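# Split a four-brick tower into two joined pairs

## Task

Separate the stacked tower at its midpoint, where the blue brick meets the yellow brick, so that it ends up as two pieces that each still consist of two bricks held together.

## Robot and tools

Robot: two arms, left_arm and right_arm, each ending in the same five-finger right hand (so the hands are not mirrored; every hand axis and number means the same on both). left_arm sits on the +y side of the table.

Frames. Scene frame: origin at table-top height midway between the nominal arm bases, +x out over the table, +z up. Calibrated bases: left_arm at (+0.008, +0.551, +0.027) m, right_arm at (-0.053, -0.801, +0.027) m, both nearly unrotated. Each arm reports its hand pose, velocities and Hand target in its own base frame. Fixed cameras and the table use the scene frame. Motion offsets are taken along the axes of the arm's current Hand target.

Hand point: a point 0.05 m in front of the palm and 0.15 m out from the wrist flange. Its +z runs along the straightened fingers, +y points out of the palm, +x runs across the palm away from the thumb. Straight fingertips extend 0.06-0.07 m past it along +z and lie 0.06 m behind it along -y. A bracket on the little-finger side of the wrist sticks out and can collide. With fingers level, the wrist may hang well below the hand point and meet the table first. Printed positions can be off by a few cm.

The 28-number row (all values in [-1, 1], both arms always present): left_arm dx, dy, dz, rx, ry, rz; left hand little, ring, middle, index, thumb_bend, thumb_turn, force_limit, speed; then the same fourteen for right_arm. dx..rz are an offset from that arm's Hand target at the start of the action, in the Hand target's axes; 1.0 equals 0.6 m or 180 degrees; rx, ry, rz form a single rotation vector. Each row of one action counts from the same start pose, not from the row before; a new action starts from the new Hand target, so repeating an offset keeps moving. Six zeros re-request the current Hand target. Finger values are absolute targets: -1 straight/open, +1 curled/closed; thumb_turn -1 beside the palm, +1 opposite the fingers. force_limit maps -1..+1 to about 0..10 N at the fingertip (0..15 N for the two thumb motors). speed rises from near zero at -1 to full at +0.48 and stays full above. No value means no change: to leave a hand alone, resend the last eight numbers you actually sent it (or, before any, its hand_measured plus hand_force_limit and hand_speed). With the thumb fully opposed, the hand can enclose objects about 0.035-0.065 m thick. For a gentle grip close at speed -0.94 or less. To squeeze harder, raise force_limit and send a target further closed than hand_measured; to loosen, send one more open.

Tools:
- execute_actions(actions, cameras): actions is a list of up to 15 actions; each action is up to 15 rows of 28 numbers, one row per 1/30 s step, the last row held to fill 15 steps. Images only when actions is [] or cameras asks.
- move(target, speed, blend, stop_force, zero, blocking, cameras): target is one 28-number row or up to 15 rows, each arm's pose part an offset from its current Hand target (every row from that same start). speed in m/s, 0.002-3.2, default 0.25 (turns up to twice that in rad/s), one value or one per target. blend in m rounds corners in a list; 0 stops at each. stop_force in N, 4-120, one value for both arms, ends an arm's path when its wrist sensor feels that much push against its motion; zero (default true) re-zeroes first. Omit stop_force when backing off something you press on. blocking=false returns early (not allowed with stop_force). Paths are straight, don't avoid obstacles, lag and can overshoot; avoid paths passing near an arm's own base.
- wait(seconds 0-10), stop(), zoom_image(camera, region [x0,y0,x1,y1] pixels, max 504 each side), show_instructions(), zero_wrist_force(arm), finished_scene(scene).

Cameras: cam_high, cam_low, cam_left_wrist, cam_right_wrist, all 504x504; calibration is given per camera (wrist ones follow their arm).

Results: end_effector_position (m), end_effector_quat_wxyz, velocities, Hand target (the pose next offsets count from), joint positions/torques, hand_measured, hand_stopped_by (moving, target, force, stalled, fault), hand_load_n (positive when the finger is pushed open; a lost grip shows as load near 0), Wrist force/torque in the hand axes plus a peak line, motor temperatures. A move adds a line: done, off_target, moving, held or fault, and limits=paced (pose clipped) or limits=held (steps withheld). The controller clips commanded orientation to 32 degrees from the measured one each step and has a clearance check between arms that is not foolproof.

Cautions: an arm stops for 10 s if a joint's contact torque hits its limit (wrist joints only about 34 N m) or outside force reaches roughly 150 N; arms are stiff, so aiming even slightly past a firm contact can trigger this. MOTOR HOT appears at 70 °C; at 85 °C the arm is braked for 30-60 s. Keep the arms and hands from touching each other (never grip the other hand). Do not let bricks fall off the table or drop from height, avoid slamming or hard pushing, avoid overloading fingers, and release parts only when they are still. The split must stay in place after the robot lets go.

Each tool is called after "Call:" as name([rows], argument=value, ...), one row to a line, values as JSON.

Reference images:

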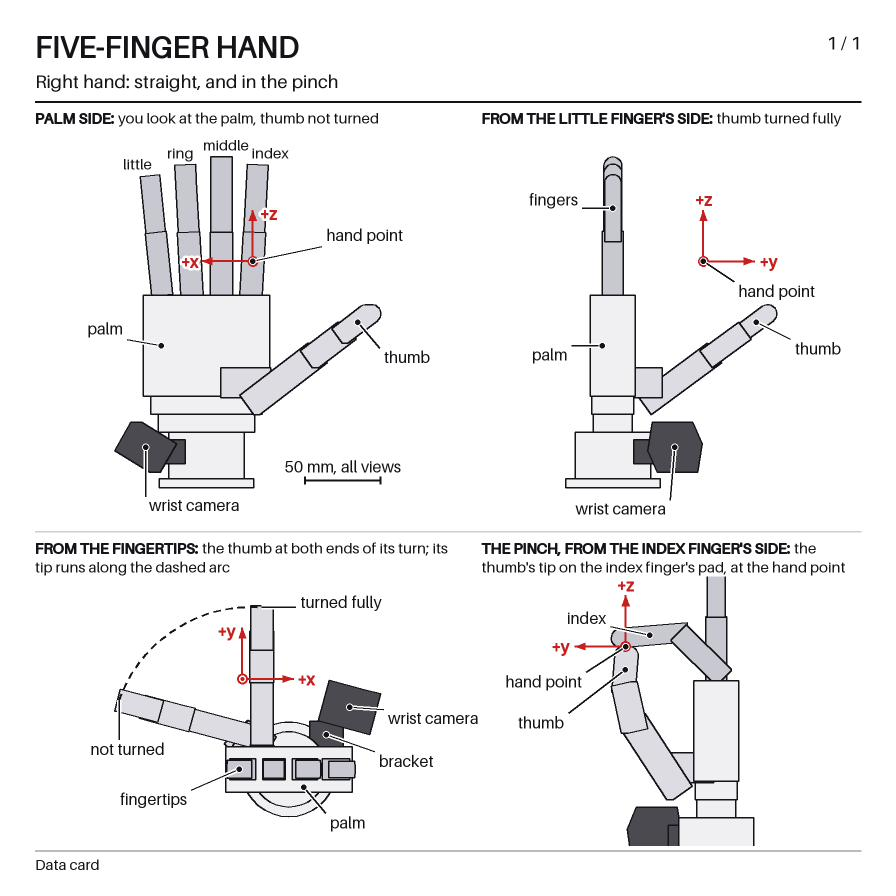

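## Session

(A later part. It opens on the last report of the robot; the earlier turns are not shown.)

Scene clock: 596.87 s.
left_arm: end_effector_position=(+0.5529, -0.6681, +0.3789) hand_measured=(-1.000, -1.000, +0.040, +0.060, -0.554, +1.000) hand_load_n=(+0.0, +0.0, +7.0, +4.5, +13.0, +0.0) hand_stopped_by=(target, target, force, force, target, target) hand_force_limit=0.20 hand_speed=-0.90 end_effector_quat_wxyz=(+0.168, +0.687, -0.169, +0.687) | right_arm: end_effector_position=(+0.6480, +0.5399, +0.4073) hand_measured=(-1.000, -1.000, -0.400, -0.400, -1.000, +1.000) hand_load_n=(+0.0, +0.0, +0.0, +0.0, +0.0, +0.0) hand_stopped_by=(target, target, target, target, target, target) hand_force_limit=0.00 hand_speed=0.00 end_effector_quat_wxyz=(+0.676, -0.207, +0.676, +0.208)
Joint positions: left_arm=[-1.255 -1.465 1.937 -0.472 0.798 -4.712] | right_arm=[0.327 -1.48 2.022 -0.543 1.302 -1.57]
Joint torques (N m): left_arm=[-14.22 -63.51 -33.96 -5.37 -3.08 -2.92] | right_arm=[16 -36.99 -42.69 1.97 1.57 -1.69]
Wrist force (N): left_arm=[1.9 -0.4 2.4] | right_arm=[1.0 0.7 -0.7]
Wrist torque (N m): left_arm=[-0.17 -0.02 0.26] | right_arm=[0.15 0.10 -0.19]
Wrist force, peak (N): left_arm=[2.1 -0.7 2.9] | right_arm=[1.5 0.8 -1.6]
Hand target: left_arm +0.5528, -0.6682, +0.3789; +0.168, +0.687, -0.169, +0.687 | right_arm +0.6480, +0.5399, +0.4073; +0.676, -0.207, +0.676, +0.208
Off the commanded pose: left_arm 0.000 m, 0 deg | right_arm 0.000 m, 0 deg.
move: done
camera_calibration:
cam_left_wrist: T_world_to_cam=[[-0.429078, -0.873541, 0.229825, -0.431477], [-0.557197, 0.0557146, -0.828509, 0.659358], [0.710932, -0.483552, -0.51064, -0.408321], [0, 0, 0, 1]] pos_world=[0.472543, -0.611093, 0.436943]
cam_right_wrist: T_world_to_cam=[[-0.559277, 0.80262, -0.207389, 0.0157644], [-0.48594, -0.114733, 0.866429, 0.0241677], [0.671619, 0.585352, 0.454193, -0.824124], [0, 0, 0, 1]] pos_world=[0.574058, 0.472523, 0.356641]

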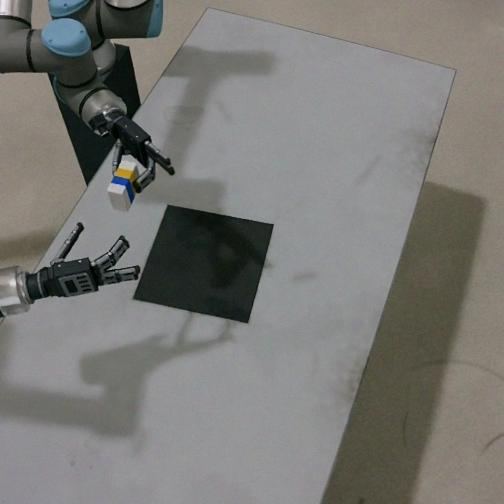

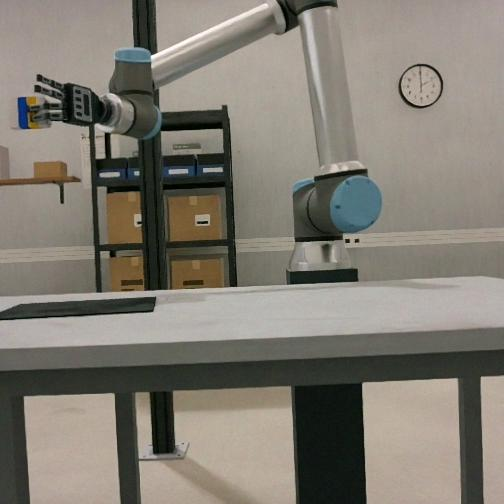

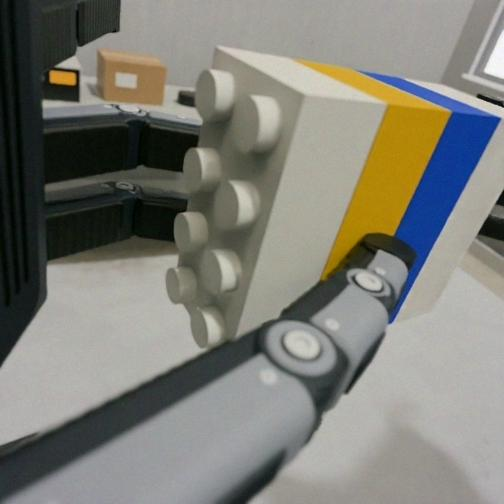

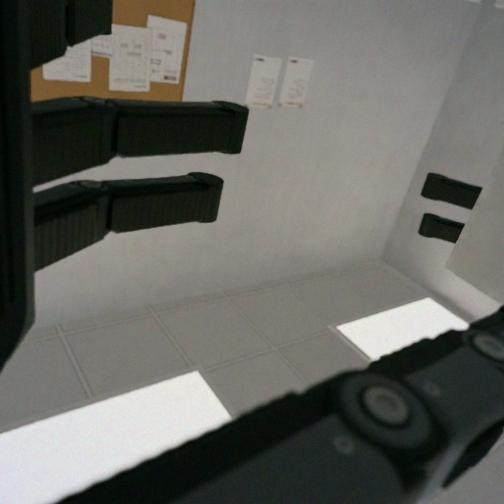

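Call:
move(target=[0, 0, 0, 0, 0, 0, -1, -1, 0.4, 0.25, -0.55, 1, 0.2, -0.9, 0.115, 0.0322, -0.1815, 0, 0, 0, -1, -1, -0.4, -0.4, -1, 1, 0.0, 0.0], speed=0.25, cameras=["cam_right_wrist"])

Call:
zoom_image(camera="cam_right_wrist", region=[200, 100, 504, 404])

Scene clock: 609.97 s.
left_arm: end_effector_position=(+0.5528, -0.6682, +0.3789) hand_measured=(-1.000, -1.000, +0.040, +0.060, -0.554, +1.000) hand_load_n=(+0.0, +0.0, +7.5, +4.5, +13.0, +0.0) hand_stopped_by=(target, target, force, force, target, target) hand_force_limit=0.20 hand_speed=-0.90 end_effector_quat_wxyz=(+0.168, +0.687, -0.169, +0.687) | right_arm: end_effector_position=(+0.5471, +0.4950, +0.3383) hand_measured=(-1.000, -1.000, -0.400, -0.400, -1.000, +1.000) hand_load_n=(+0.0, +0.0, +0.0, +0.0, +0.0, +0.0) hand_stopped_by=(target, target, target, target, target, target) hand_force_limit=0.00 hand_speed=0.00 end_effector_quat_wxyz=(+0.676, -0.207, +0.676, +0.208)
Joint positions: left_arm=[-1.255 -1.465 1.938 -0.473 0.798 -4.712] | right_arm=[0.304 -1.583 2.278 -0.696 1.279 -1.57]
Joint torques (N m): left_arm=[-14.17 -63.2 -34.89 -4.92 -2.82 -1.67] | right_arm=[-16.55 -44.97 -27.77 -5.44 -2.23 2.47]
Wrist force (N): left_arm=[1.7 -0.3 2.8] | right_arm=[0.6 0.6 -1.1]
Wrist torque (N m): left_arm=[-0.18 -0.01 0.26] | right_arm=[0.12 0.14 -0.29]
Wrist force, peak (N): left_arm=[2.2 -0.4 2.8] | right_arm=[1.2 1.0 -2.6]
Hand target: left_arm +0.5528, -0.6682, +0.3789; +0.168, +0.687, -0.169, +0.687 | right_arm +0.5470, +0.4949, +0.3382; +0.676, -0.207, +0.676, +0.208
Off the commanded pose: left_arm 0.000 m, 0 deg | right_arm 0.000 m, 0 deg.
move: done
camera_calibration:
cam_right_wrist: T_world_to_cam=[[-0.559277, 0.80262, -0.207389, -0.0189389], [-0.48594, -0.114733, 0.866429, 0.0297684], [0.671619, 0.585352, 0.454193, -0.698736], [0, 0, 0, 1]] pos_world=[0.473158, 0.427623, 0.287641]
Images, in order (width x height): cam_right_wrist 504x504.

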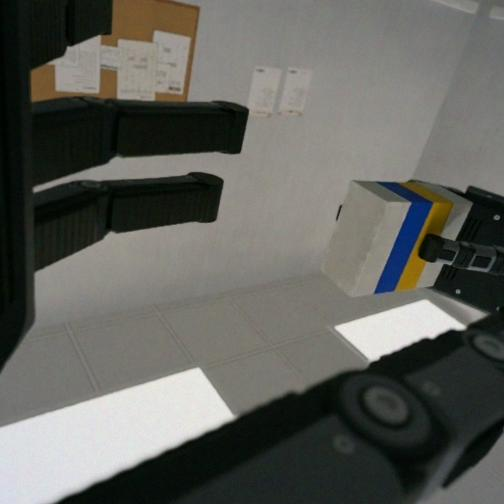

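Scaled by 1.658 from the camera's 504x504 image, which has a finer 720x720 frame.

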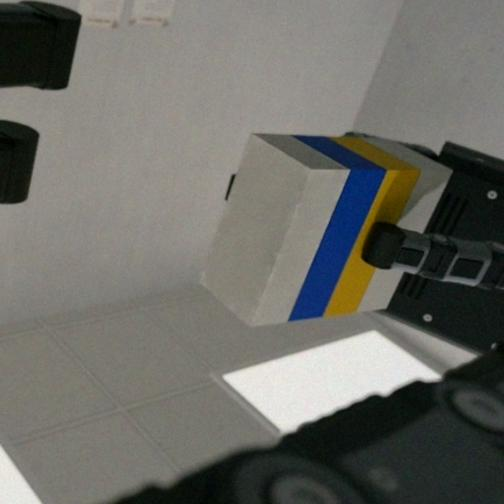

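Call:
move(target=[0, 0, 0, 0, 0, 0, -1, -1, 0.4, 0.25, -0.55, 1, 0.2, -0.9, -0.12, 0.0554, 0.2237, 0, 0.0063, 0.0036, -1, -1, -0.4, -0.4, -1, 1, 0.0, 0.0], speed=0.2, cameras=["all"])

Call:
zoom_image(camera="cam_right_wrist", region=[200, 60, 504, 364])

Call:
zoom_image(camera="cam_high", region=[60, 110, 200, 250])

Scene clock: 642.67 s.
left_arm: end_effector_position=(+0.5528, -0.6682, +0.3789) hand_measured=(-1.000, -1.000, +0.040, +0.060, -0.554, +1.000) hand_load_n=(+0.0, +0.0, +7.0, +5.0, +13.0, -0.5) hand_stopped_by=(target, target, force, force, target, target) hand_force_limit=0.20 hand_speed=-0.90 end_effector_quat_wxyz=(+0.168, +0.687, -0.169, +0.687) | right_arm: end_effector_position=(+0.6394, +0.5975, +0.4103) hand_measured=(-1.000, -1.000, -0.400, -0.400, -1.000, +1.000) hand_load_n=(+0.0, +0.0, +0.0, +0.0, +0.0, +0.0) hand_stopped_by=(target, target, target, target, target, target) hand_force_limit=0.00 hand_speed=0.00 end_effector_quat_wxyz=(+0.668, -0.205, +0.684, +0.210)
Joint positions: left_arm=[-1.255 -1.465 1.938 -0.473 0.798 -4.712] | right_arm=[0.429 -1.436 1.957 -0.501 1.404 -1.562]
Joint torques (N m): left_arm=[-12.44 -62.69 -34.31 -4.95 -2.95 1.29] | right_arm=[14.78 -39.69 -42.27 1.98 2 3.32]
Wrist force (N): left_arm=[1.7 -0.2 2.8] | right_arm=[1.3 0.3 -1.0]
Wrist torque (N m): left_arm=[-0.17 -0.01 0.26] | right_arm=[0.07 0.06 -0.13]
Wrist force, peak (N): left_arm=[1.9 -0.3 3.1] | right_arm=[1.6 0.3 -2.4]
Hand target: left_arm +0.5528, -0.6682, +0.3789; +0.168, +0.687, -0.169, +0.687 | right_arm +0.6395, +0.5976, +0.4103; +0.668, -0.205, +0.684, +0.210
Off the commanded pose: left_arm 0.000 m, 0 deg | right_arm 0.000 m, 0 deg.
move: done
camera_calibration:
cam_left_wrist: T_world_to_cam=[[-0.429093, -0.873466, 0.230078, -0.431536], [-0.557117, 0.0554306, -0.828582, 0.659179], [0.710985, -0.483719, -0.510408, -0.40855], [0, 0, 0, 1]] pos_world=[0.472544, -0.611094, 0.436943]
cam_right_wrist: T_world_to_cam=[[-0.563893, 0.802275, -0.195907, -0.0362977], [-0.466092, -0.113337, 0.877447, 0.00590211], [0.68175, 0.586097, 0.437844, -0.853684], [0, 0, 0, 1]] pos_world=[0.564282, 0.530132, 0.361491]

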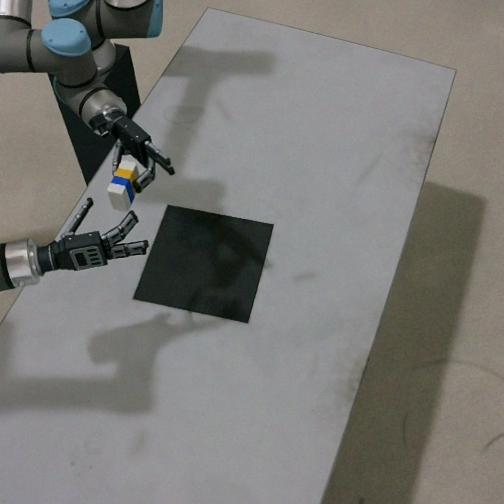

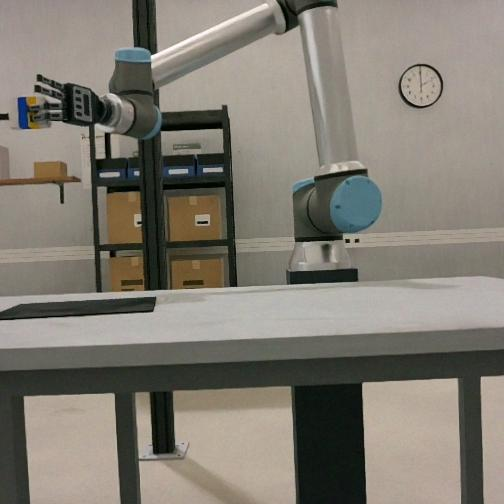

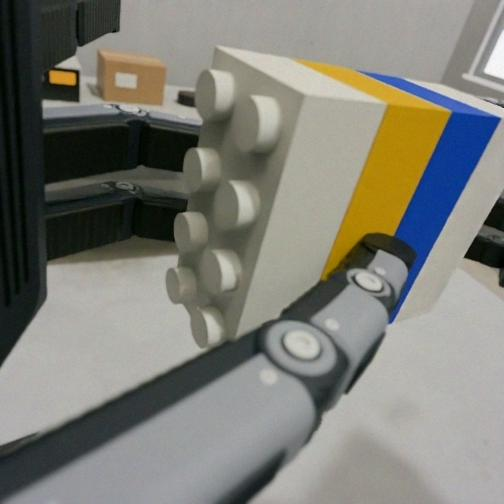

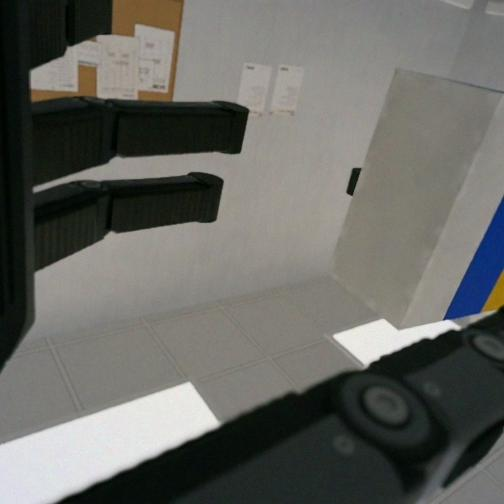

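Scaled by 1.658 from the camera's 504x504 image, which has a finer 720x720 frame.

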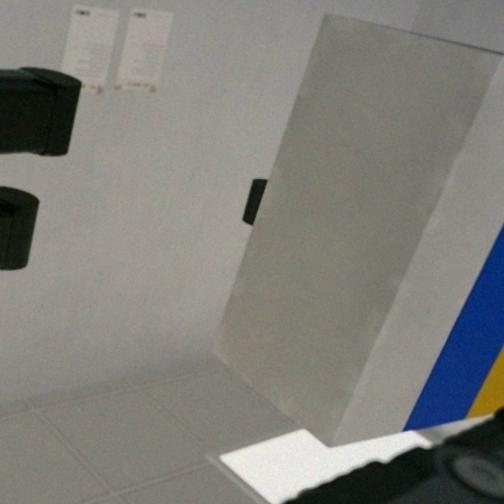

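Scaled by 3.600 from the camera's 504x504 image, which has a finer 720x720 frame.

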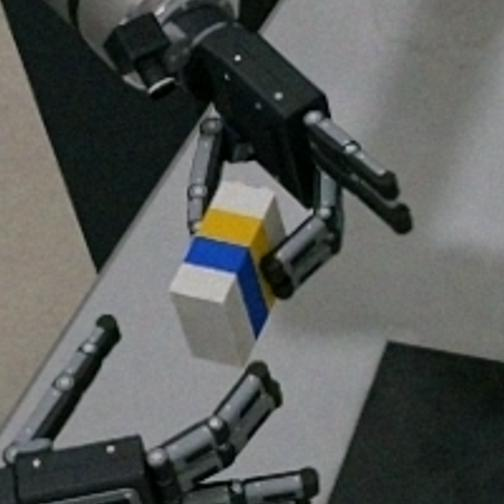

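Call:
move(target=[0, 0, 0, 0, 0, 0, -1, -1, 0.4, 0.25, -0.55, 1, 0.2, -0.9, 0, 0.0744, 0.0458, 0, 0, 0, -1, -1, -0.4, -0.4, -1, 1, 0.0, 0.0], speed=0.06, stop_force=10, cameras=["all"])

Call:
zoom_image(camera="cam_right_wrist", region=[130, 30, 504, 404])

Call:
zoom_image(camera="cam_high", region=[60, 110, 200, 250])

Call:
zoom_image(camera="cam_left_wrist", region=[200, 30, 504, 334])

Scene clock: 682.93 s.
left_arm: end_effector_position=(+0.5528, -0.6682, +0.3789) hand_measured=(-1.000, -1.000, +0.040, +0.060, -0.554, +1.000) hand_load_n=(+0.0, +0.0, +7.0, +4.5, +13.0, -0.5) hand_stopped_by=(target, target, force, force, target, target) hand_force_limit=0.20 hand_speed=-0.90 end_effector_quat_wxyz=(+0.168, +0.687, -0.169, +0.687) | right_arm: end_effector_position=(+0.6372, +0.6500, +0.4104) hand_measured=(-1.000, -1.000, -0.400, -0.400, -1.000, +1.000) hand_load_n=(-0.5, +0.0, +0.0, +0.0, +0.0, -0.5) hand_stopped_by=(target, target, target, target, target, target) hand_force_limit=0.00 hand_speed=0.00 end_effector_quat_wxyz=(+0.668, -0.205, +0.684, +0.210)
Joint positions: left_arm=[-1.255 -1.465 1.938 -0.473 0.798 -4.712] | right_arm=[0.509 -1.382 1.891 -0.49 1.484 -1.56]
Joint torques (N m): left_arm=[-13.64 -61.95 -33.84 -5.1 -2.99 1.06] | right_arm=[17.25 -47.54 -43.27 1.74 1.75 3.55]
Wrist force (N): left_arm=[2.0 -0.4 2.8] | right_arm=[2.0 0.4 -0.9]
Wrist torque (N m): left_arm=[-0.20 -0.06 0.27] | right_arm=[0.13 -0.05 -0.10]
Wrist force, peak (N): left_arm=[2.0 -0.4 3.1] | right_arm=[1.9 0.5 -1.0]
Hand target: left_arm +0.5528, -0.6682, +0.3789; +0.168, +0.687, -0.169, +0.687 | right_arm +0.6372, +0.6500, +0.4104; +0.668, -0.205, +0.684, +0.210
Off the commanded pose: left_arm 0.000 m, 0 deg | right_arm 0.000 m, 0 deg.
move: done
camera_calibration:
cam_left_wrist: T_world_to_cam=[[-0.429093, -0.873466, 0.230078, -0.431536], [-0.557117, 0.0554306, -0.828582, 0.659179], [0.710985, -0.483719, -0.510408, -0.40855], [0, 0, 0, 1]] pos_world=[0.472544, -0.611094, 0.436943]
cam_right_wrist: T_world_to_cam=[[-0.563855, 0.802285, -0.195978, -0.0796406], [-0.466137, -0.113273, 0.877431, 0.0107324], [0.681751, 0.586096, 0.437844, -0.882998], [0, 0, 0, 1]] pos_world=[0.562082, 0.582632, 0.361591]

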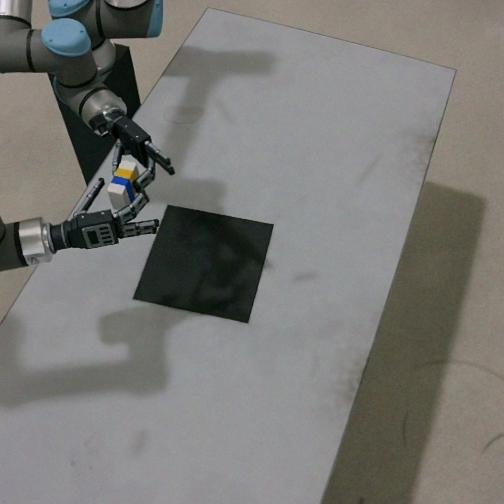

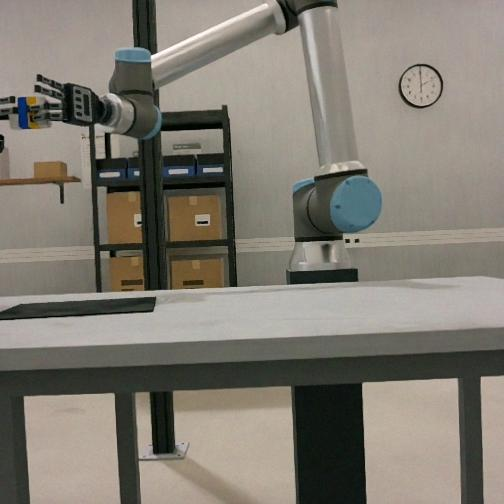

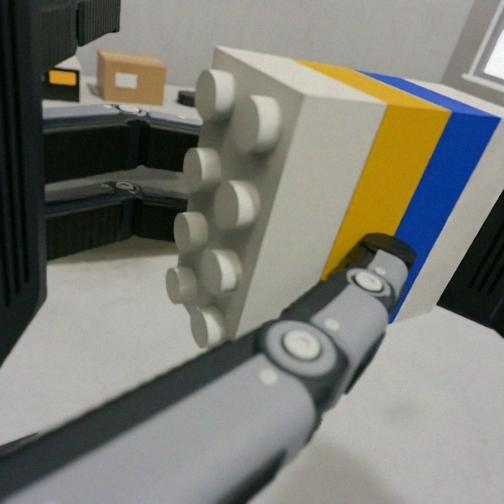

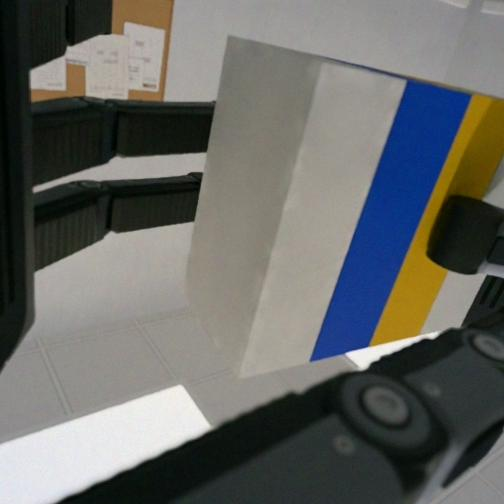

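Scaled by 1.348 from the camera's 504x504 image, which has a finer 720x720 frame.

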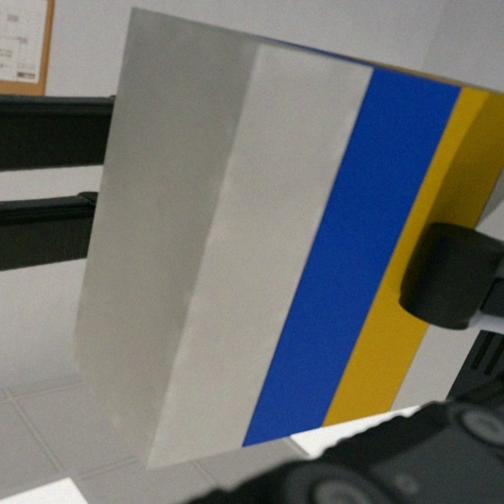

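Scaled by 3.600 from the camera's 504x504 image, which has a finer 720x720 frame.

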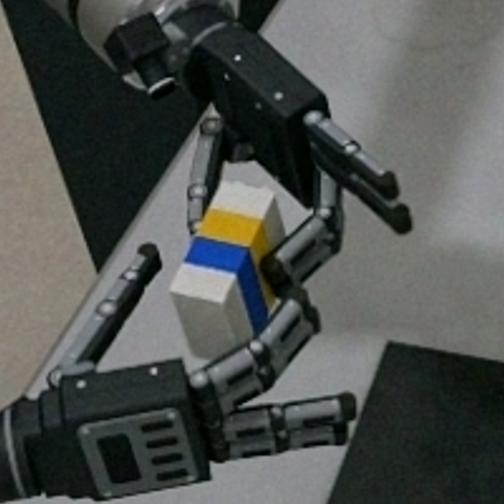

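Scaled by 1.658 from the camera's 504x504 image, which has a finer 720x720 frame.

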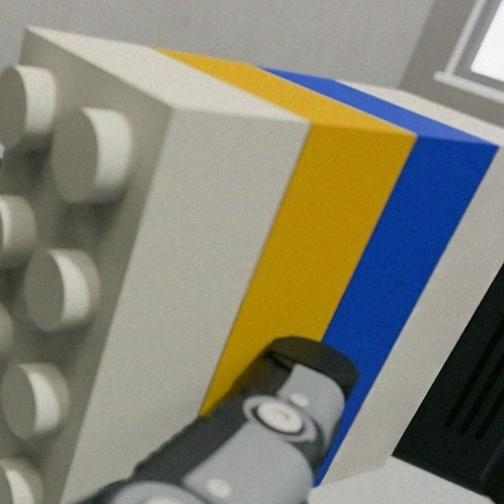

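Call:
move(target=[0, 0, 0, 0, 0, 0, -1, -1, 0.4, 0.25, -0.55, 1, 0.2, -0.9, 0, 0, 0, 0, 0, 0, -1, -1, -0.4, -0.4, -0.45, 1, -0.8, -0.9], cameras=["cam_right_wrist"])

Scene clock: 724.07 s.
left_arm: end_effector_position=(+0.5528, -0.6682, +0.3789) hand_measured=(-1.000, -1.000, +0.040, +0.060, -0.554, +1.000) hand_load_n=(+0.0, +0.0, +7.5, +4.5, +13.0, -0.5) hand_stopped_by=(target, target, force, force, target, target) hand_force_limit=0.20 hand_speed=-0.90 end_effector_quat_wxyz=(+0.168, +0.687, -0.169, +0.687) | right_arm: end_effector_position=(+0.6372, +0.6500, +0.4104) hand_measured=(-1.000, -1.000, -0.400, -0.400, -0.492, +1.000) hand_load_n=(+0.0, +0.0, +0.0, +0.0, +1.5, +0.0) hand_stopped_by=(target, target, target, target, force, target) hand_force_limit=-0.80 hand_speed=-0.90 end_effector_quat_wxyz=(+0.668, -0.205, +0.684, +0.210)
Joint positions: left_arm=[-1.255 -1.465 1.938 -0.473 0.798 -4.712] | right_arm=[0.509 -1.382 1.891 -0.49 1.484 -1.56]
Joint torques (N m): left_arm=[-13.28 -63.74 -33.79 -4.81 -2.73 1.07] | right_arm=[14.29 -47.41 -43.25 2.01 1.59 3.54]
Wrist force (N): left_arm=[1.6 -0.5 4.1] | right_arm=[1.4 1.9 -1.5]
Wrist torque (N m): left_arm=[-0.14 -0.04 0.26] | right_arm=[0.16 0.04 -0.11]
Wrist force, peak (N): left_arm=[1.7 0.0 4.2] | right_arm=[1.7 1.9 -1.5]
Hand target: left_arm +0.5528, -0.6682, +0.3789; +0.168, +0.687, -0.169, +0.687 | right_arm +0.6372, +0.6500, +0.4104; +0.668, -0.205, +0.684, +0.210
Off the commanded pose: left_arm 0.000 m, 0 deg | right_arm 0.000 m, 0 deg.
move: done
camera_calibration:
cam_right_wrist: T_world_to_cam=[[-0.563893, 0.802275, -0.195907, -0.0796381], [-0.466092, -0.113337, 0.877447, 0.0107392], [0.68175, 0.586097, 0.437844, -0.882998], [0, 0, 0, 1]] pos_world=[0.562082, 0.582632, 0.361591]
Images, in order (width x height): cam_right_wrist 504x504.

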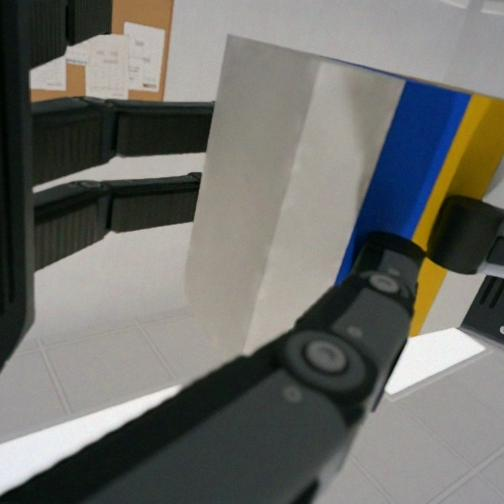

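Call:
zoom_image(camera="cam_right_wrist", region=[320, 160, 504, 344])

Scaled by 2.739 from the camera's 504x504 image, which has a finer 720x720 frame.

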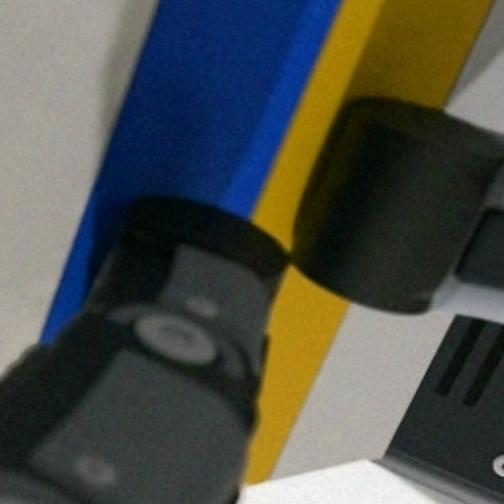

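Call:
move(target=[0, 0, 0, 0, 0, 0, -1, -1, 0.4, 0.25, -0.55, 1, 0.2, -0.9, 0, 0, 0, 0, 0, 0, -1, -1, 0.3, 0.3, -0.45, 1, -0.6, -0.85], cameras=["cam_right_wrist", "cam_left_wrist"])

Scene clock: 741.03 s.
left_arm: end_effector_position=(+0.5528, -0.6682, +0.3789) hand_measured=(-1.000, -1.000, +0.040, +0.060, -0.554, +1.000) hand_load_n=(+0.0, +0.0, +7.5, +4.5, +13.5, -0.5) hand_stopped_by=(target, target, force, force, target, target) hand_force_limit=0.20 hand_speed=-0.90 end_effector_quat_wxyz=(+0.168, +0.687, -0.169, +0.687) | right_arm: end_effector_position=(+0.6372, +0.6500, +0.4104) hand_measured=(-1.000, -1.000, -0.026, +0.002, -0.492, +1.000) hand_load_n=(+0.0, +0.0, +2.5, +2.5, +3.5, -0.5) hand_stopped_by=(target, target, force, force, force, target) hand_force_limit=-0.60 hand_speed=-0.85 end_effector_quat_wxyz=(+0.668, -0.205, +0.684, +0.210)
Joint positions: left_arm=[-1.255 -1.465 1.938 -0.473 0.798 -4.712] | right_arm=[0.509 -1.382 1.891 -0.49 1.484 -1.56]
Joint torques (N m): left_arm=[-10.76 -62.5 -34.08 -2.08 2.24 1.3] | right_arm=[0.68 -45.73 -42.74 1.6 1.99 3.46]
Wrist force (N): left_arm=[1.8 0.5 2.5] | right_arm=[1.5 0.6 -0.3]
Wrist torque (N m): left_arm=[-0.15 -0.04 0.28] | right_arm=[0.11 0.00 -0.13]
Wrist force, peak (N): left_arm=[1.7 -0.2 4.5] | right_arm=[2.0 2.0 -1.6]
Hand target: left_arm +0.5528, -0.6682, +0.3789; +0.168, +0.687, -0.169, +0.687 | right_arm +0.6372, +0.6500, +0.4104; +0.668, -0.205, +0.684, +0.210
Off the commanded pose: left_arm 0.000 m, 0 deg | right_arm 0.000 m, 0 deg.
move: done
camera_calibration:
cam_left_wrist: T_world_to_cam=[[-0.429093, -0.873466, 0.230078, -0.431536], [-0.557117, 0.0554306, -0.828582, 0.659179], [0.710985, -0.483719, -0.510408, -0.40855], [0, 0, 0, 1]] pos_world=[0.472544, -0.611094, 0.436943]
cam_right_wrist: T_world_to_cam=[[-0.563893, 0.802275, -0.195907, -0.0796381], [-0.466092, -0.113337, 0.877447, 0.0107392], [0.68175, 0.586097, 0.437844, -0.882998], [0, 0, 0, 1]] pos_world=[0.562082, 0.582632, 0.361591]
Images, in order (width x height): cam_left_wrist 504x504, cam_right_wrist 504x504.

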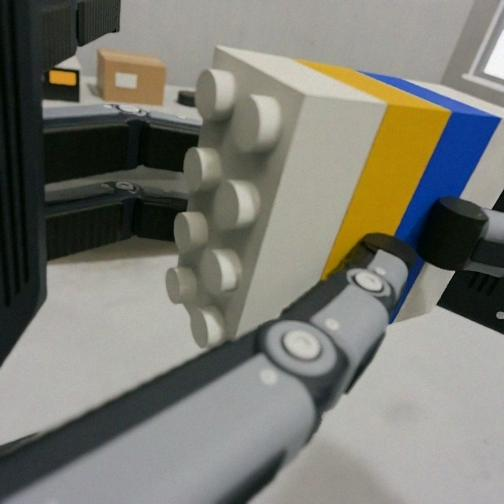

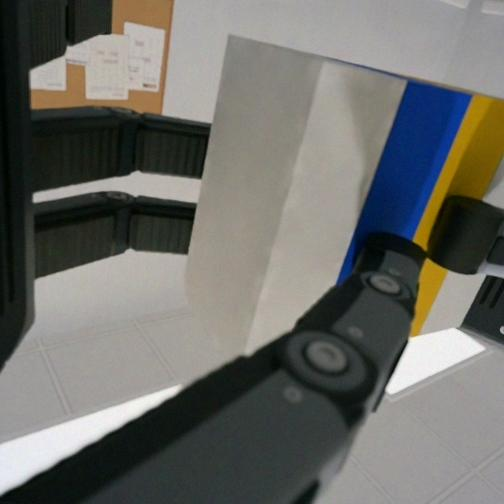

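Call:
move(target=[0, 0, 0, 0, 0, 0, -1, -1, 0.4, 0.3, -0.55, 1, 0.35, -0.9, 0, 0, 0, 0, 0, 0, -1, -1, 0.35, 0.36, -0.45, 1, 0.35, -0.9])

Scene clock: 748.40 s.
left_arm: end_effector_position=(+0.5528, -0.6682, +0.3789) hand_measured=(-1.000, -1.000, +0.040, +0.066, -0.554, +1.000) hand_load_n=(+0.0, +0.0, +6.0, +7.0, +13.5, -1.0) hand_stopped_by=(target, target, force, force, target, target) hand_force_limit=0.35 hand_speed=-0.90 end_effector_quat_wxyz=(+0.168, +0.687, -0.169, +0.687) | right_arm: end_effector_position=(+0.6372, +0.6500, +0.4104) hand_measured=(-1.000, -1.000, -0.010, +0.018, -0.494, +1.000) hand_load_n=(+0.0, +0.0, +9.5, +8.0, +8.0, +0.5) hand_stopped_by=(target, target, force, force, force, target) hand_force_limit=0.35 hand_speed=-0.90 end_effector_quat_wxyz=(+0.668, -0.205, +0.684, +0.210)
Joint positions: left_arm=[-1.255 -1.465 1.938 -0.473 0.798 -4.712] | right_arm=[0.509 -1.382 1.891 -0.49 1.485 -1.56]
Joint torques (N m): left_arm=[-8.61 -60.76 -35.5 0.14 2.07 1.17] | right_arm=[-12.91 -48.1 -40.92 1.64 -0.27 3.46]
Wrist force (N): left_arm=[1.9 0.1 0.6] | right_arm=[1.6 -1.4 0.5]
Wrist torque (N m): left_arm=[-0.29 -0.02 0.28] | right_arm=[0.07 0.00 -0.17]
Wrist force, peak (N): left_arm=[1.6 0.5 3.3] | right_arm=[1.9 -1.2 1.4]
Hand target: left_arm +0.5528, -0.6682, +0.3789; +0.168, +0.687, -0.169, +0.687 | right_arm +0.6372, +0.6500, +0.4104; +0.668, -0.205, +0.684, +0.210
Off the commanded pose: left_arm 0.000 m, 0 deg | right_arm 0.000 m, 0 deg.
move: done

Call:
move(target=[0, 0, 0, 0, 0, 0, -1, -1, 0.4, 0.3, -0.55, 1, 0.35, -0.9, 0, 0, 0, 0, 0, 0, -1, -1, 0.35, 0.36, -0.4, 1, 0.6, -0.9])

Call:
move(target=[0, 0, 0, 0, 0, 0, -1, -1, 0.4, 0.3, -0.55, 1, 0.35, -0.9, 0, -0.02887, -0.01667, 0, 0, 0, -1, -1, 0.35, 0.36, -0.4, 1, 0.6, -0.9], speed=0.015, cameras=["all"])

Scene clock: 765.70 s.
left_arm: end_effector_position=(+0.5528, -0.6682, +0.3789) hand_measured=(-1.000, -1.000, +0.040, +0.066, -0.554, +1.000) hand_load_n=(+0.0, +0.0, +6.0, +7.0, +14.0, -1.0) hand_stopped_by=(target, target, force, force, target, target) hand_force_limit=0.35 hand_speed=-0.90 end_effector_quat_wxyz=(+0.168, +0.687, -0.169, +0.687) | right_arm: end_effector_position=(+0.6372, +0.6500, +0.4104) hand_measured=(-1.000, -1.000, -0.010, +0.018, -0.482, +1.000) hand_load_n=(+0.0, +0.0, +10.5, +10.0, +11.5, +0.5) hand_stopped_by=(target, target, force, force, force, target) hand_force_limit=0.60 hand_speed=-0.90 end_effector_quat_wxyz=(+0.668, -0.205, +0.684, +0.210)
Joint positions: left_arm=[-1.255 -1.465 1.938 -0.473 0.798 -4.712] | right_arm=[0.509 -1.382 1.891 -0.49 1.484 -1.56]
Joint torques (N m): left_arm=[-2.21 -60.37 -43.49 0.17 1.46 1.39] | right_arm=[-12.27 -48.35 -40.33 1.5 -1.39 3.42]
Wrist force (N): left_arm=[1.7 0.2 1.5] | right_arm=[1.9 -0.5 0.0]
Wrist torque (N m): left_arm=[-0.24 -0.02 0.28] | right_arm=[0.08 -0.03 -0.14]
Wrist force, peak (N): left_arm=[1.9 0.2 2.1] | right_arm=[2.0 -1.6 0.6]
Hand target: left_arm +0.5528, -0.6682, +0.3789; +0.168, +0.687, -0.169, +0.687 | right_arm +0.6372, +0.6500, +0.4104; +0.668, -0.205, +0.684, +0.210
Off the commanded pose: left_arm 0.000 m, 0 deg | right_arm 0.000 m, 0 deg.
move: done

Scene clock: 767.33 s.
left_arm: end_effector_position=(+0.5528, -0.6682, +0.3789) hand_measured=(-1.000, -1.000, +0.040, +0.066, -0.554, +1.000) hand_load_n=(-0.5, +0.0, +6.0, +6.5, +14.0, -1.0) hand_stopped_by=(target, target, force, force, target, target) hand_force_limit=0.35 hand_speed=-0.90 end_effector_quat_wxyz=(+0.168, +0.687, -0.169, +0.687) | right_arm: end_effector_position=(+0.6386, +0.6303, +0.4103) hand_measured=(-1.000, -1.000, -0.010, +0.018, -0.482, +1.000) hand_load_n=(-0.5, +0.5, +9.0, +9.0, +12.0, +0.5) hand_stopped_by=(target, target, force, force, force, target) hand_force_limit=0.60 hand_speed=-0.90 end_effector_quat_wxyz=(+0.668, -0.205, +0.684, +0.210)
Joint positions: left_arm=[-1.255 -1.465 1.938 -0.473 0.798 -4.712] | right_arm=[0.48 -1.402 1.916 -0.495 1.455 -1.561]
Joint torques (N m): left_arm=[-0.91 -59.34 -47.48 0.24 0.63 1.26] | right_arm=[-12.58 -64.35 -31.03 -5.66 -2.49 -1.95]
Wrist force (N): left_arm=[2.1 -0.4 2.7] | right_arm=[1.9 0.4 -1.0]
Wrist torque (N m): left_arm=[-0.18 -0.04 0.26] | right_arm=[0.17 0.01 -0.15]
Wrist force, peak (N): left_arm=[3.2 6.9 5.9] | right_arm=[2.4 6.8 3.3]
Hand target: left_arm +0.5528, -0.6682, +0.3789; +0.168, +0.687, -0.169, +0.687 | right_arm +0.6386, +0.6300, +0.4103; +0.668, -0.205, +0.684, +0.210
Off the commanded pose: left_arm 0.000 m, 0 deg | right_arm 0.000 m, 0 deg.
move: done
camera_calibration:
cam_left_wrist: T_world_to_cam=[[-0.429093, -0.873466, 0.230078, -0.431536], [-0.557117, 0.0554306, -0.828582, 0.659179], [0.710985, -0.483719, -0.510408, -0.40855], [0, 0, 0, 1]] pos_world=[0.472544, -0.611094, 0.436943]
cam_right_wrist: T_world_to_cam=[[-0.563855, 0.802285, -0.195978, -0.0630462], [-0.466137, -0.113273, 0.877431, 0.00915356], [0.681751, 0.586096, 0.437844, -0.872407], [0, 0, 0, 1]] pos_world=[0.563482, 0.562932, 0.361591]

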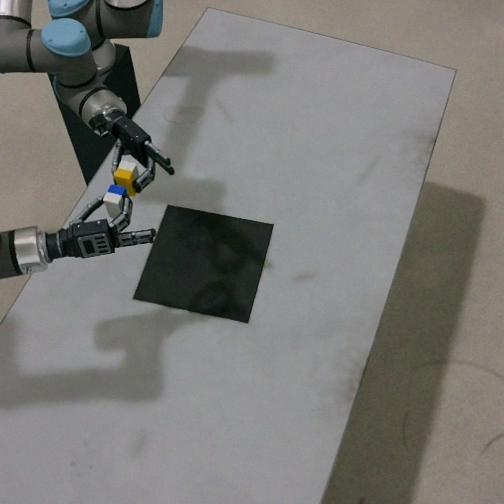

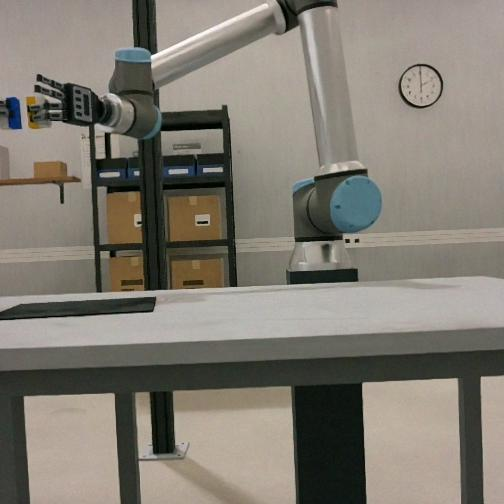

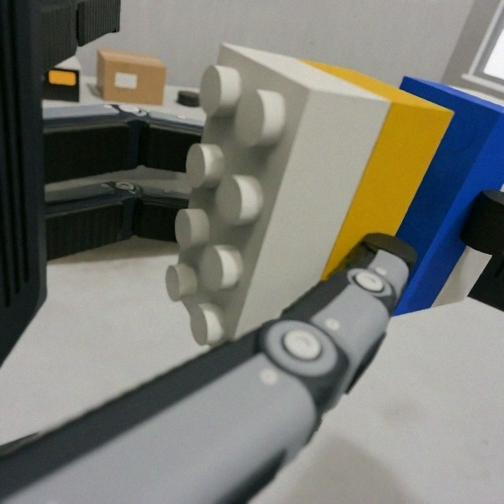

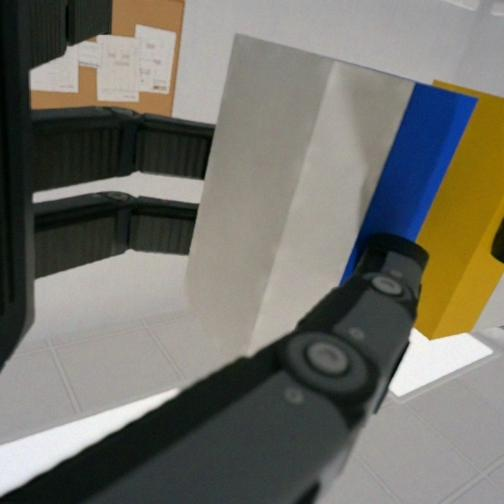

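Call:
move([
  [0, -0.0866, -0.05, 0, 0, 0, -1, -1, 0.4, 0.3, -0.55, 1, 0.35, -0.9, 0, -0.2165, -0.125, 0, 0, 0, -1, -1, 0.35, 0.36, -0.4, 1, 0.6, -0.9],
  [-0.4648, -0.2399, 0.0884, 0, -0.25, 0.433, -1, -1, 0.4, 0.3, -0.55, 1, 0.35, -0.9, 0.4833, -0.3365, -0.186, 0.0059, 0.2451, -0.4364, -1, -1, 0.35, 0.36, -0.4, 1, 0.6, -0.9],
], speed=0.25, blend=0.04, cameras=["all"])

Scene clock: 850.93 s.
left_arm: end_effector_position=(+0.6665, -0.5650, +0.1002) hand_measured=(-1.000, -1.000, +0.040, +0.066, -0.554, +1.000) hand_load_n=(+0.0, +0.0, +6.0, +6.5, +14.0, -1.0) hand_stopped_by=(target, target, force, force, target, target) hand_force_limit=0.35 hand_speed=-0.90 end_effector_quat_wxyz=(-0.361, +0.625, -0.599, +0.346) | right_arm: end_effector_position=(+0.6529, +0.4001, +0.1202) hand_measured=(-1.000, -1.000, -0.010, +0.018, -0.482, +1.000) hand_load_n=(+0.0, -0.5, +9.0, +9.0, +12.0, +0.5) hand_stopped_by=(target, target, force, force, force, target) hand_force_limit=0.60 hand_speed=-0.90 end_effector_quat_wxyz=(-0.366, +0.634, -0.590, +0.341)
Joint positions: left_arm=[-1.143 -0.924 1.515 0.403 0.639 -4.031] | right_arm=[0.356 -1.292 1.977 -0.144 1.816 -2.997]
Joint torques (N m): left_arm=[5.4 -64.26 -43.61 6.09 -4.99 2.1] | right_arm=[16.43 -48.56 -36.78 -2.42 2.6 -3.05]
Wrist force (N): left_arm=[0.1 -2.0 1.4] | right_arm=[0.9 1.6 -0.5]
Wrist torque (N m): left_arm=[0.00 0.07 -0.12] | right_arm=[0.18 -0.11 0.22]
Wrist force, peak (N): left_arm=[3.1 -0.5 2.7] | right_arm=[2.1 0.5 -1.2]
Hand target: left_arm +0.6665, -0.5650, +0.1001; -0.361, +0.625, -0.599, +0.346 | right_arm +0.6529, +0.4001, +0.1201; -0.366, +0.634, -0.590, +0.341
Off the commanded pose: left_arm 0.000 m, 0 deg | right_arm 0.000 m, 0 deg.
move: done
camera_calibration:
cam_left_wrist: T_world_to_cam=[[-0.45533, -0.24992, -0.854526, 0.249916], [-0.588786, 0.804473, 0.0784507, 0.839283], [0.667837, 0.538854, -0.51345, 0.0251118], [0, 0, 0, 1]] pos_world=[0.591181, -0.626253, 0.160611]
cam_right_wrist: T_world_to_cam=[[-0.483095, -0.243824, -0.840933, 0.516207], [-0.554044, 0.828828, 0.0779697, 0.0209119], [0.677978, 0.503581, -0.535492, -0.467717], [0, 0, 0, 1]] pos_world=[0.578065, 0.344065, 0.182007]

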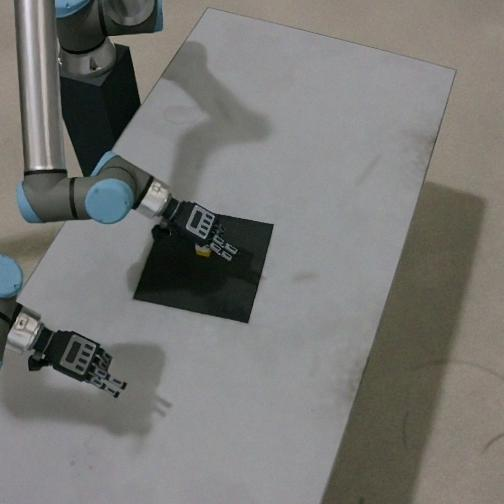

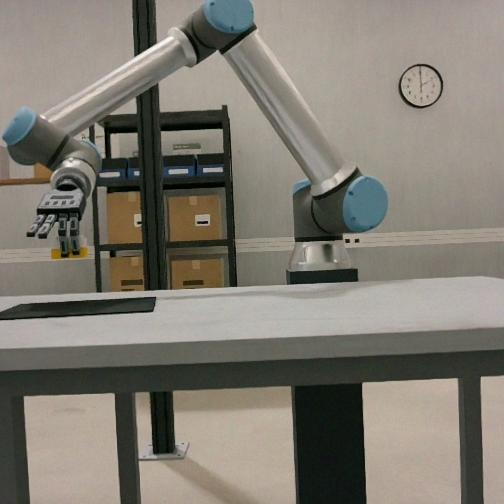

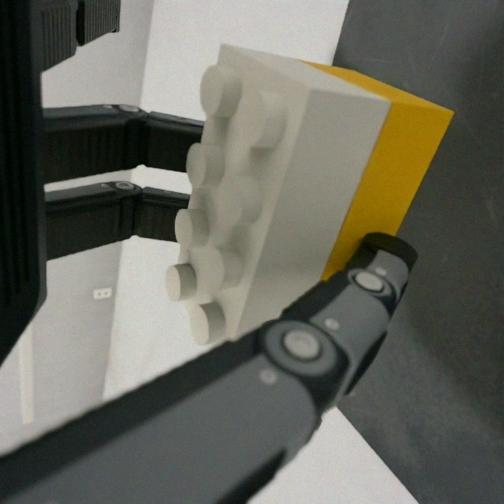

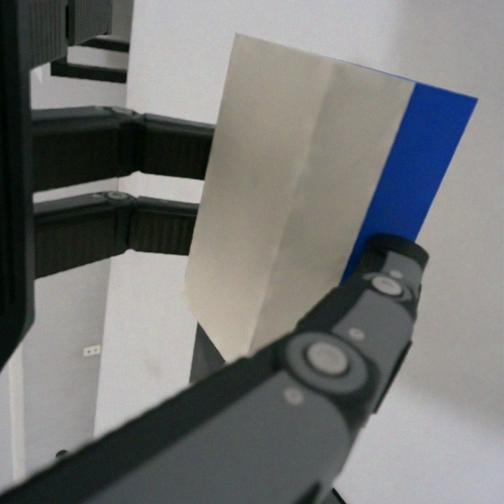

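Call:
move(target=[0, 0.1227, 0.0708, 0, 0, 0, -1, -1, 0.4, 0.3, -0.55, 1, 0.35, -0.9, 0, 0.1443, 0.0833, 0, 0, 0, -1, -1, 0.35, 0.36, -0.4, 1, 0.6, -0.9], speed=0.12)

Call:
move(target=[0, 0.0317, 0.0183, 0, 0, 0, -1, -1, 0.4, 0.3, -0.55, 1, 0.35, -0.9, 0, 0.0361, 0.0208, 0, 0, 0, -1, -1, 0.35, 0.36, -0.4, 1, 0.6, -0.9], speed=0.01, stop_force=4, cameras=["all"])

Call:
zoom_image(camera="cam_low", region=[20, 210, 120, 320])

Call:
zoom_image(camera="cam_high", region=[30, 300, 180, 450])

Scene clock: 862.27 s.
left_arm: end_effector_position=(+0.6665, -0.5650, +0.0153) hand_measured=(-1.000, -1.000, +0.040, +0.066, -0.554, +1.000) hand_load_n=(+0.0, +0.0, +6.0, +7.0, +14.0, -1.0) hand_stopped_by=(target, target, force, force, target, target) hand_force_limit=0.35 hand_speed=-0.90 end_effector_quat_wxyz=(-0.361, +0.625, -0.599, +0.346) | right_arm: end_effector_position=(+0.6530, +0.4000, +0.0203) hand_measured=(-1.000, -1.000, -0.010, +0.018, -0.482, +1.000) hand_load_n=(+0.0, +0.0, +9.0, +9.5, +12.0, +0.5) hand_stopped_by=(target, target, force, force, force, target) hand_force_limit=0.60 hand_speed=-0.90 end_effector_quat_wxyz=(-0.366, +0.634, -0.590, +0.341)
Joint positions: left_arm=[-1.143 -0.84 1.546 0.288 0.639 -4.031] | right_arm=[0.356 -1.167 2.033 -0.325 1.817 -2.997]
Joint torques (N m): left_arm=[4.49 -70.83 -23.65 -0.91 -2.48 1.85] | right_arm=[-0.46 -52.08 -20.05 -2.49 0.32 -2.81]
Wrist force (N): left_arm=[0.1 -2.4 1.5] | right_arm=[0.6 1.9 -0.5]
Wrist torque (N m): left_arm=[-0.11 0.07 -0.11] | right_arm=[0.31 -0.08 0.25]
Wrist force, peak (N): left_arm=[0.4 -3.0 1.2] | right_arm=[0.8 2.6 -0.2]
Hand target: left_arm +0.6665, -0.5649, +0.0151; -0.361, +0.625, -0.599, +0.346 | right_arm +0.6530, +0.4001, +0.0201; -0.366, +0.634, -0.590, +0.341
Off the commanded pose: left_arm 0.000 m, 0 deg | right_arm 0.000 m, 0 deg.
move: done

Scene clock: 865.73 s.
left_arm: end_effector_position=(+0.6665, -0.5649, +0.0021) hand_measured=(-1.000, -1.000, +0.040, +0.066, -0.554, +1.000) hand_load_n=(+0.0, +0.0, +6.5, +7.0, +13.0, -0.5) hand_stopped_by=(target, target, force, force, target, target) hand_force_limit=0.35 hand_speed=-0.90 end_effector_quat_wxyz=(-0.361, +0.625, -0.599, +0.346) | right_arm: end_effector_position=(+0.6530, +0.4001, -0.0012) hand_measured=(-1.000, -1.000, -0.010, +0.018, -0.482, +1.000) hand_load_n=(+0.0, +0.0, +9.5, +9.0, +12.0, +0.5) hand_stopped_by=(target, target, force, force, force, target) hand_force_limit=0.60 hand_speed=-0.90 end_effector_quat_wxyz=(-0.366, +0.634, -0.590, +0.341)
Joint positions: left_arm=[-1.143 -0.826 1.549 0.271 0.639 -4.031] | right_arm=[0.356 -1.136 2.041 -0.364 1.817 -2.997]
Joint torques (N m): left_arm=[2.69 -95.3 -38.34 4.83 1.02 -0.16] | right_arm=[13.33 -72.76 -30.3 2.58 0.39 -2.37]
Wrist force (N): left_arm=[-1.4 -5.8 -2.1] | right_arm=[0.6 1.8 -0.7]
Wrist torque (N m): left_arm=[-0.25 0.17 -0.18] | right_arm=[0.27 -0.07 0.25]
Wrist force, peak (N): left_arm=[-1.6 -10.4 -5.9] | right_arm=[-0.5 -2.1 -2.7]
Hand target: left_arm +0.6665, -0.5649, +0.0021; -0.361, +0.625, -0.599, +0.346 (not the last commanded pose) | right_arm +0.6530, +0.4001, -0.0012; -0.366, +0.634, -0.590, +0.341 (not the last commanded pose)
Off the commanded pose: left_arm 0.009 m, 0 deg | right_arm 0.004 m, 0 deg.
move: contact (left_arm, right_arm)
camera_calibration:
cam_left_wrist: T_world_to_cam=[[-0.455307, -0.249662, -0.854614, 0.166241], [-0.58891, 0.80435, 0.0787721, 0.846955], [0.667742, 0.539156, -0.513255, -0.025024], [0, 0, 0, 1]] pos_world=[0.591181, -0.626253, 0.0625119]
cam_right_wrist: T_world_to_cam=[[-0.483037, -0.244142, -0.840874, 0.414237], [-0.554011, 0.828886, 0.0775881, 0.030417], [0.678047, 0.503331, -0.53564, -0.53274], [0, 0, 0, 1]] pos_world=[0.578165, 0.344065, 0.0606043]

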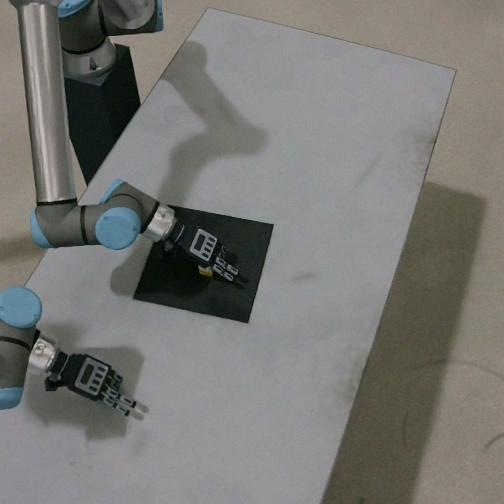

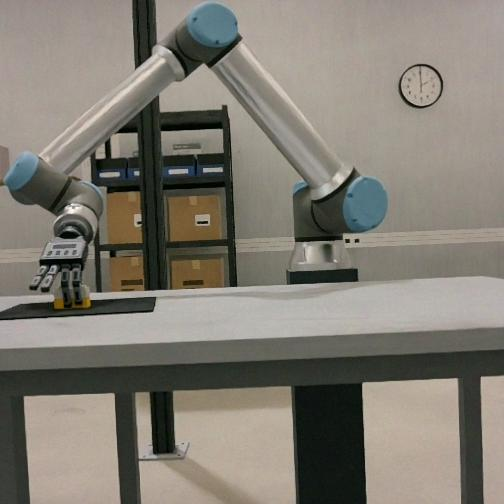

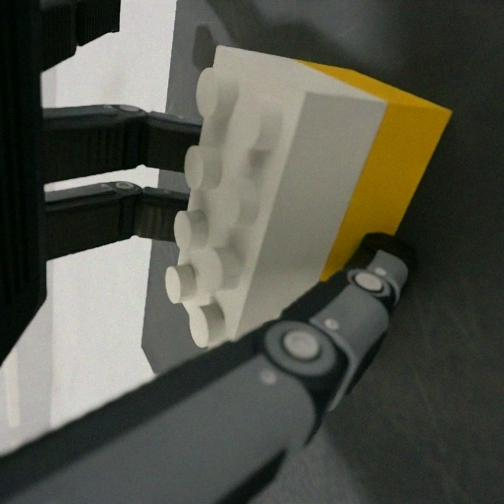

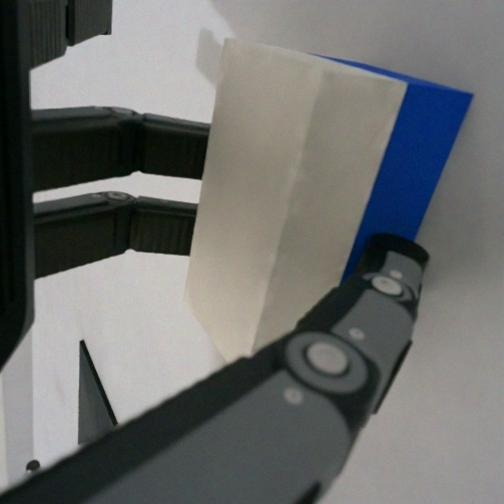

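Scaled by 4.582 from the camera's 504x504 image, which has a finer 720x720 frame.

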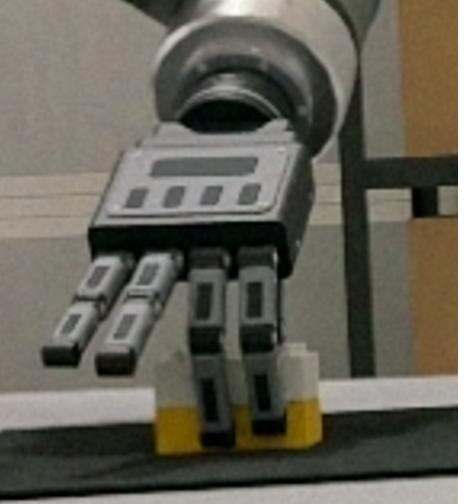

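Scaled by 3.360 from the camera's 504x504 image, which has a finer 720x720 frame.

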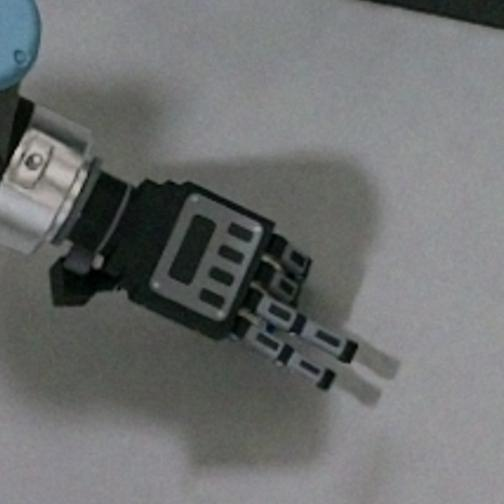

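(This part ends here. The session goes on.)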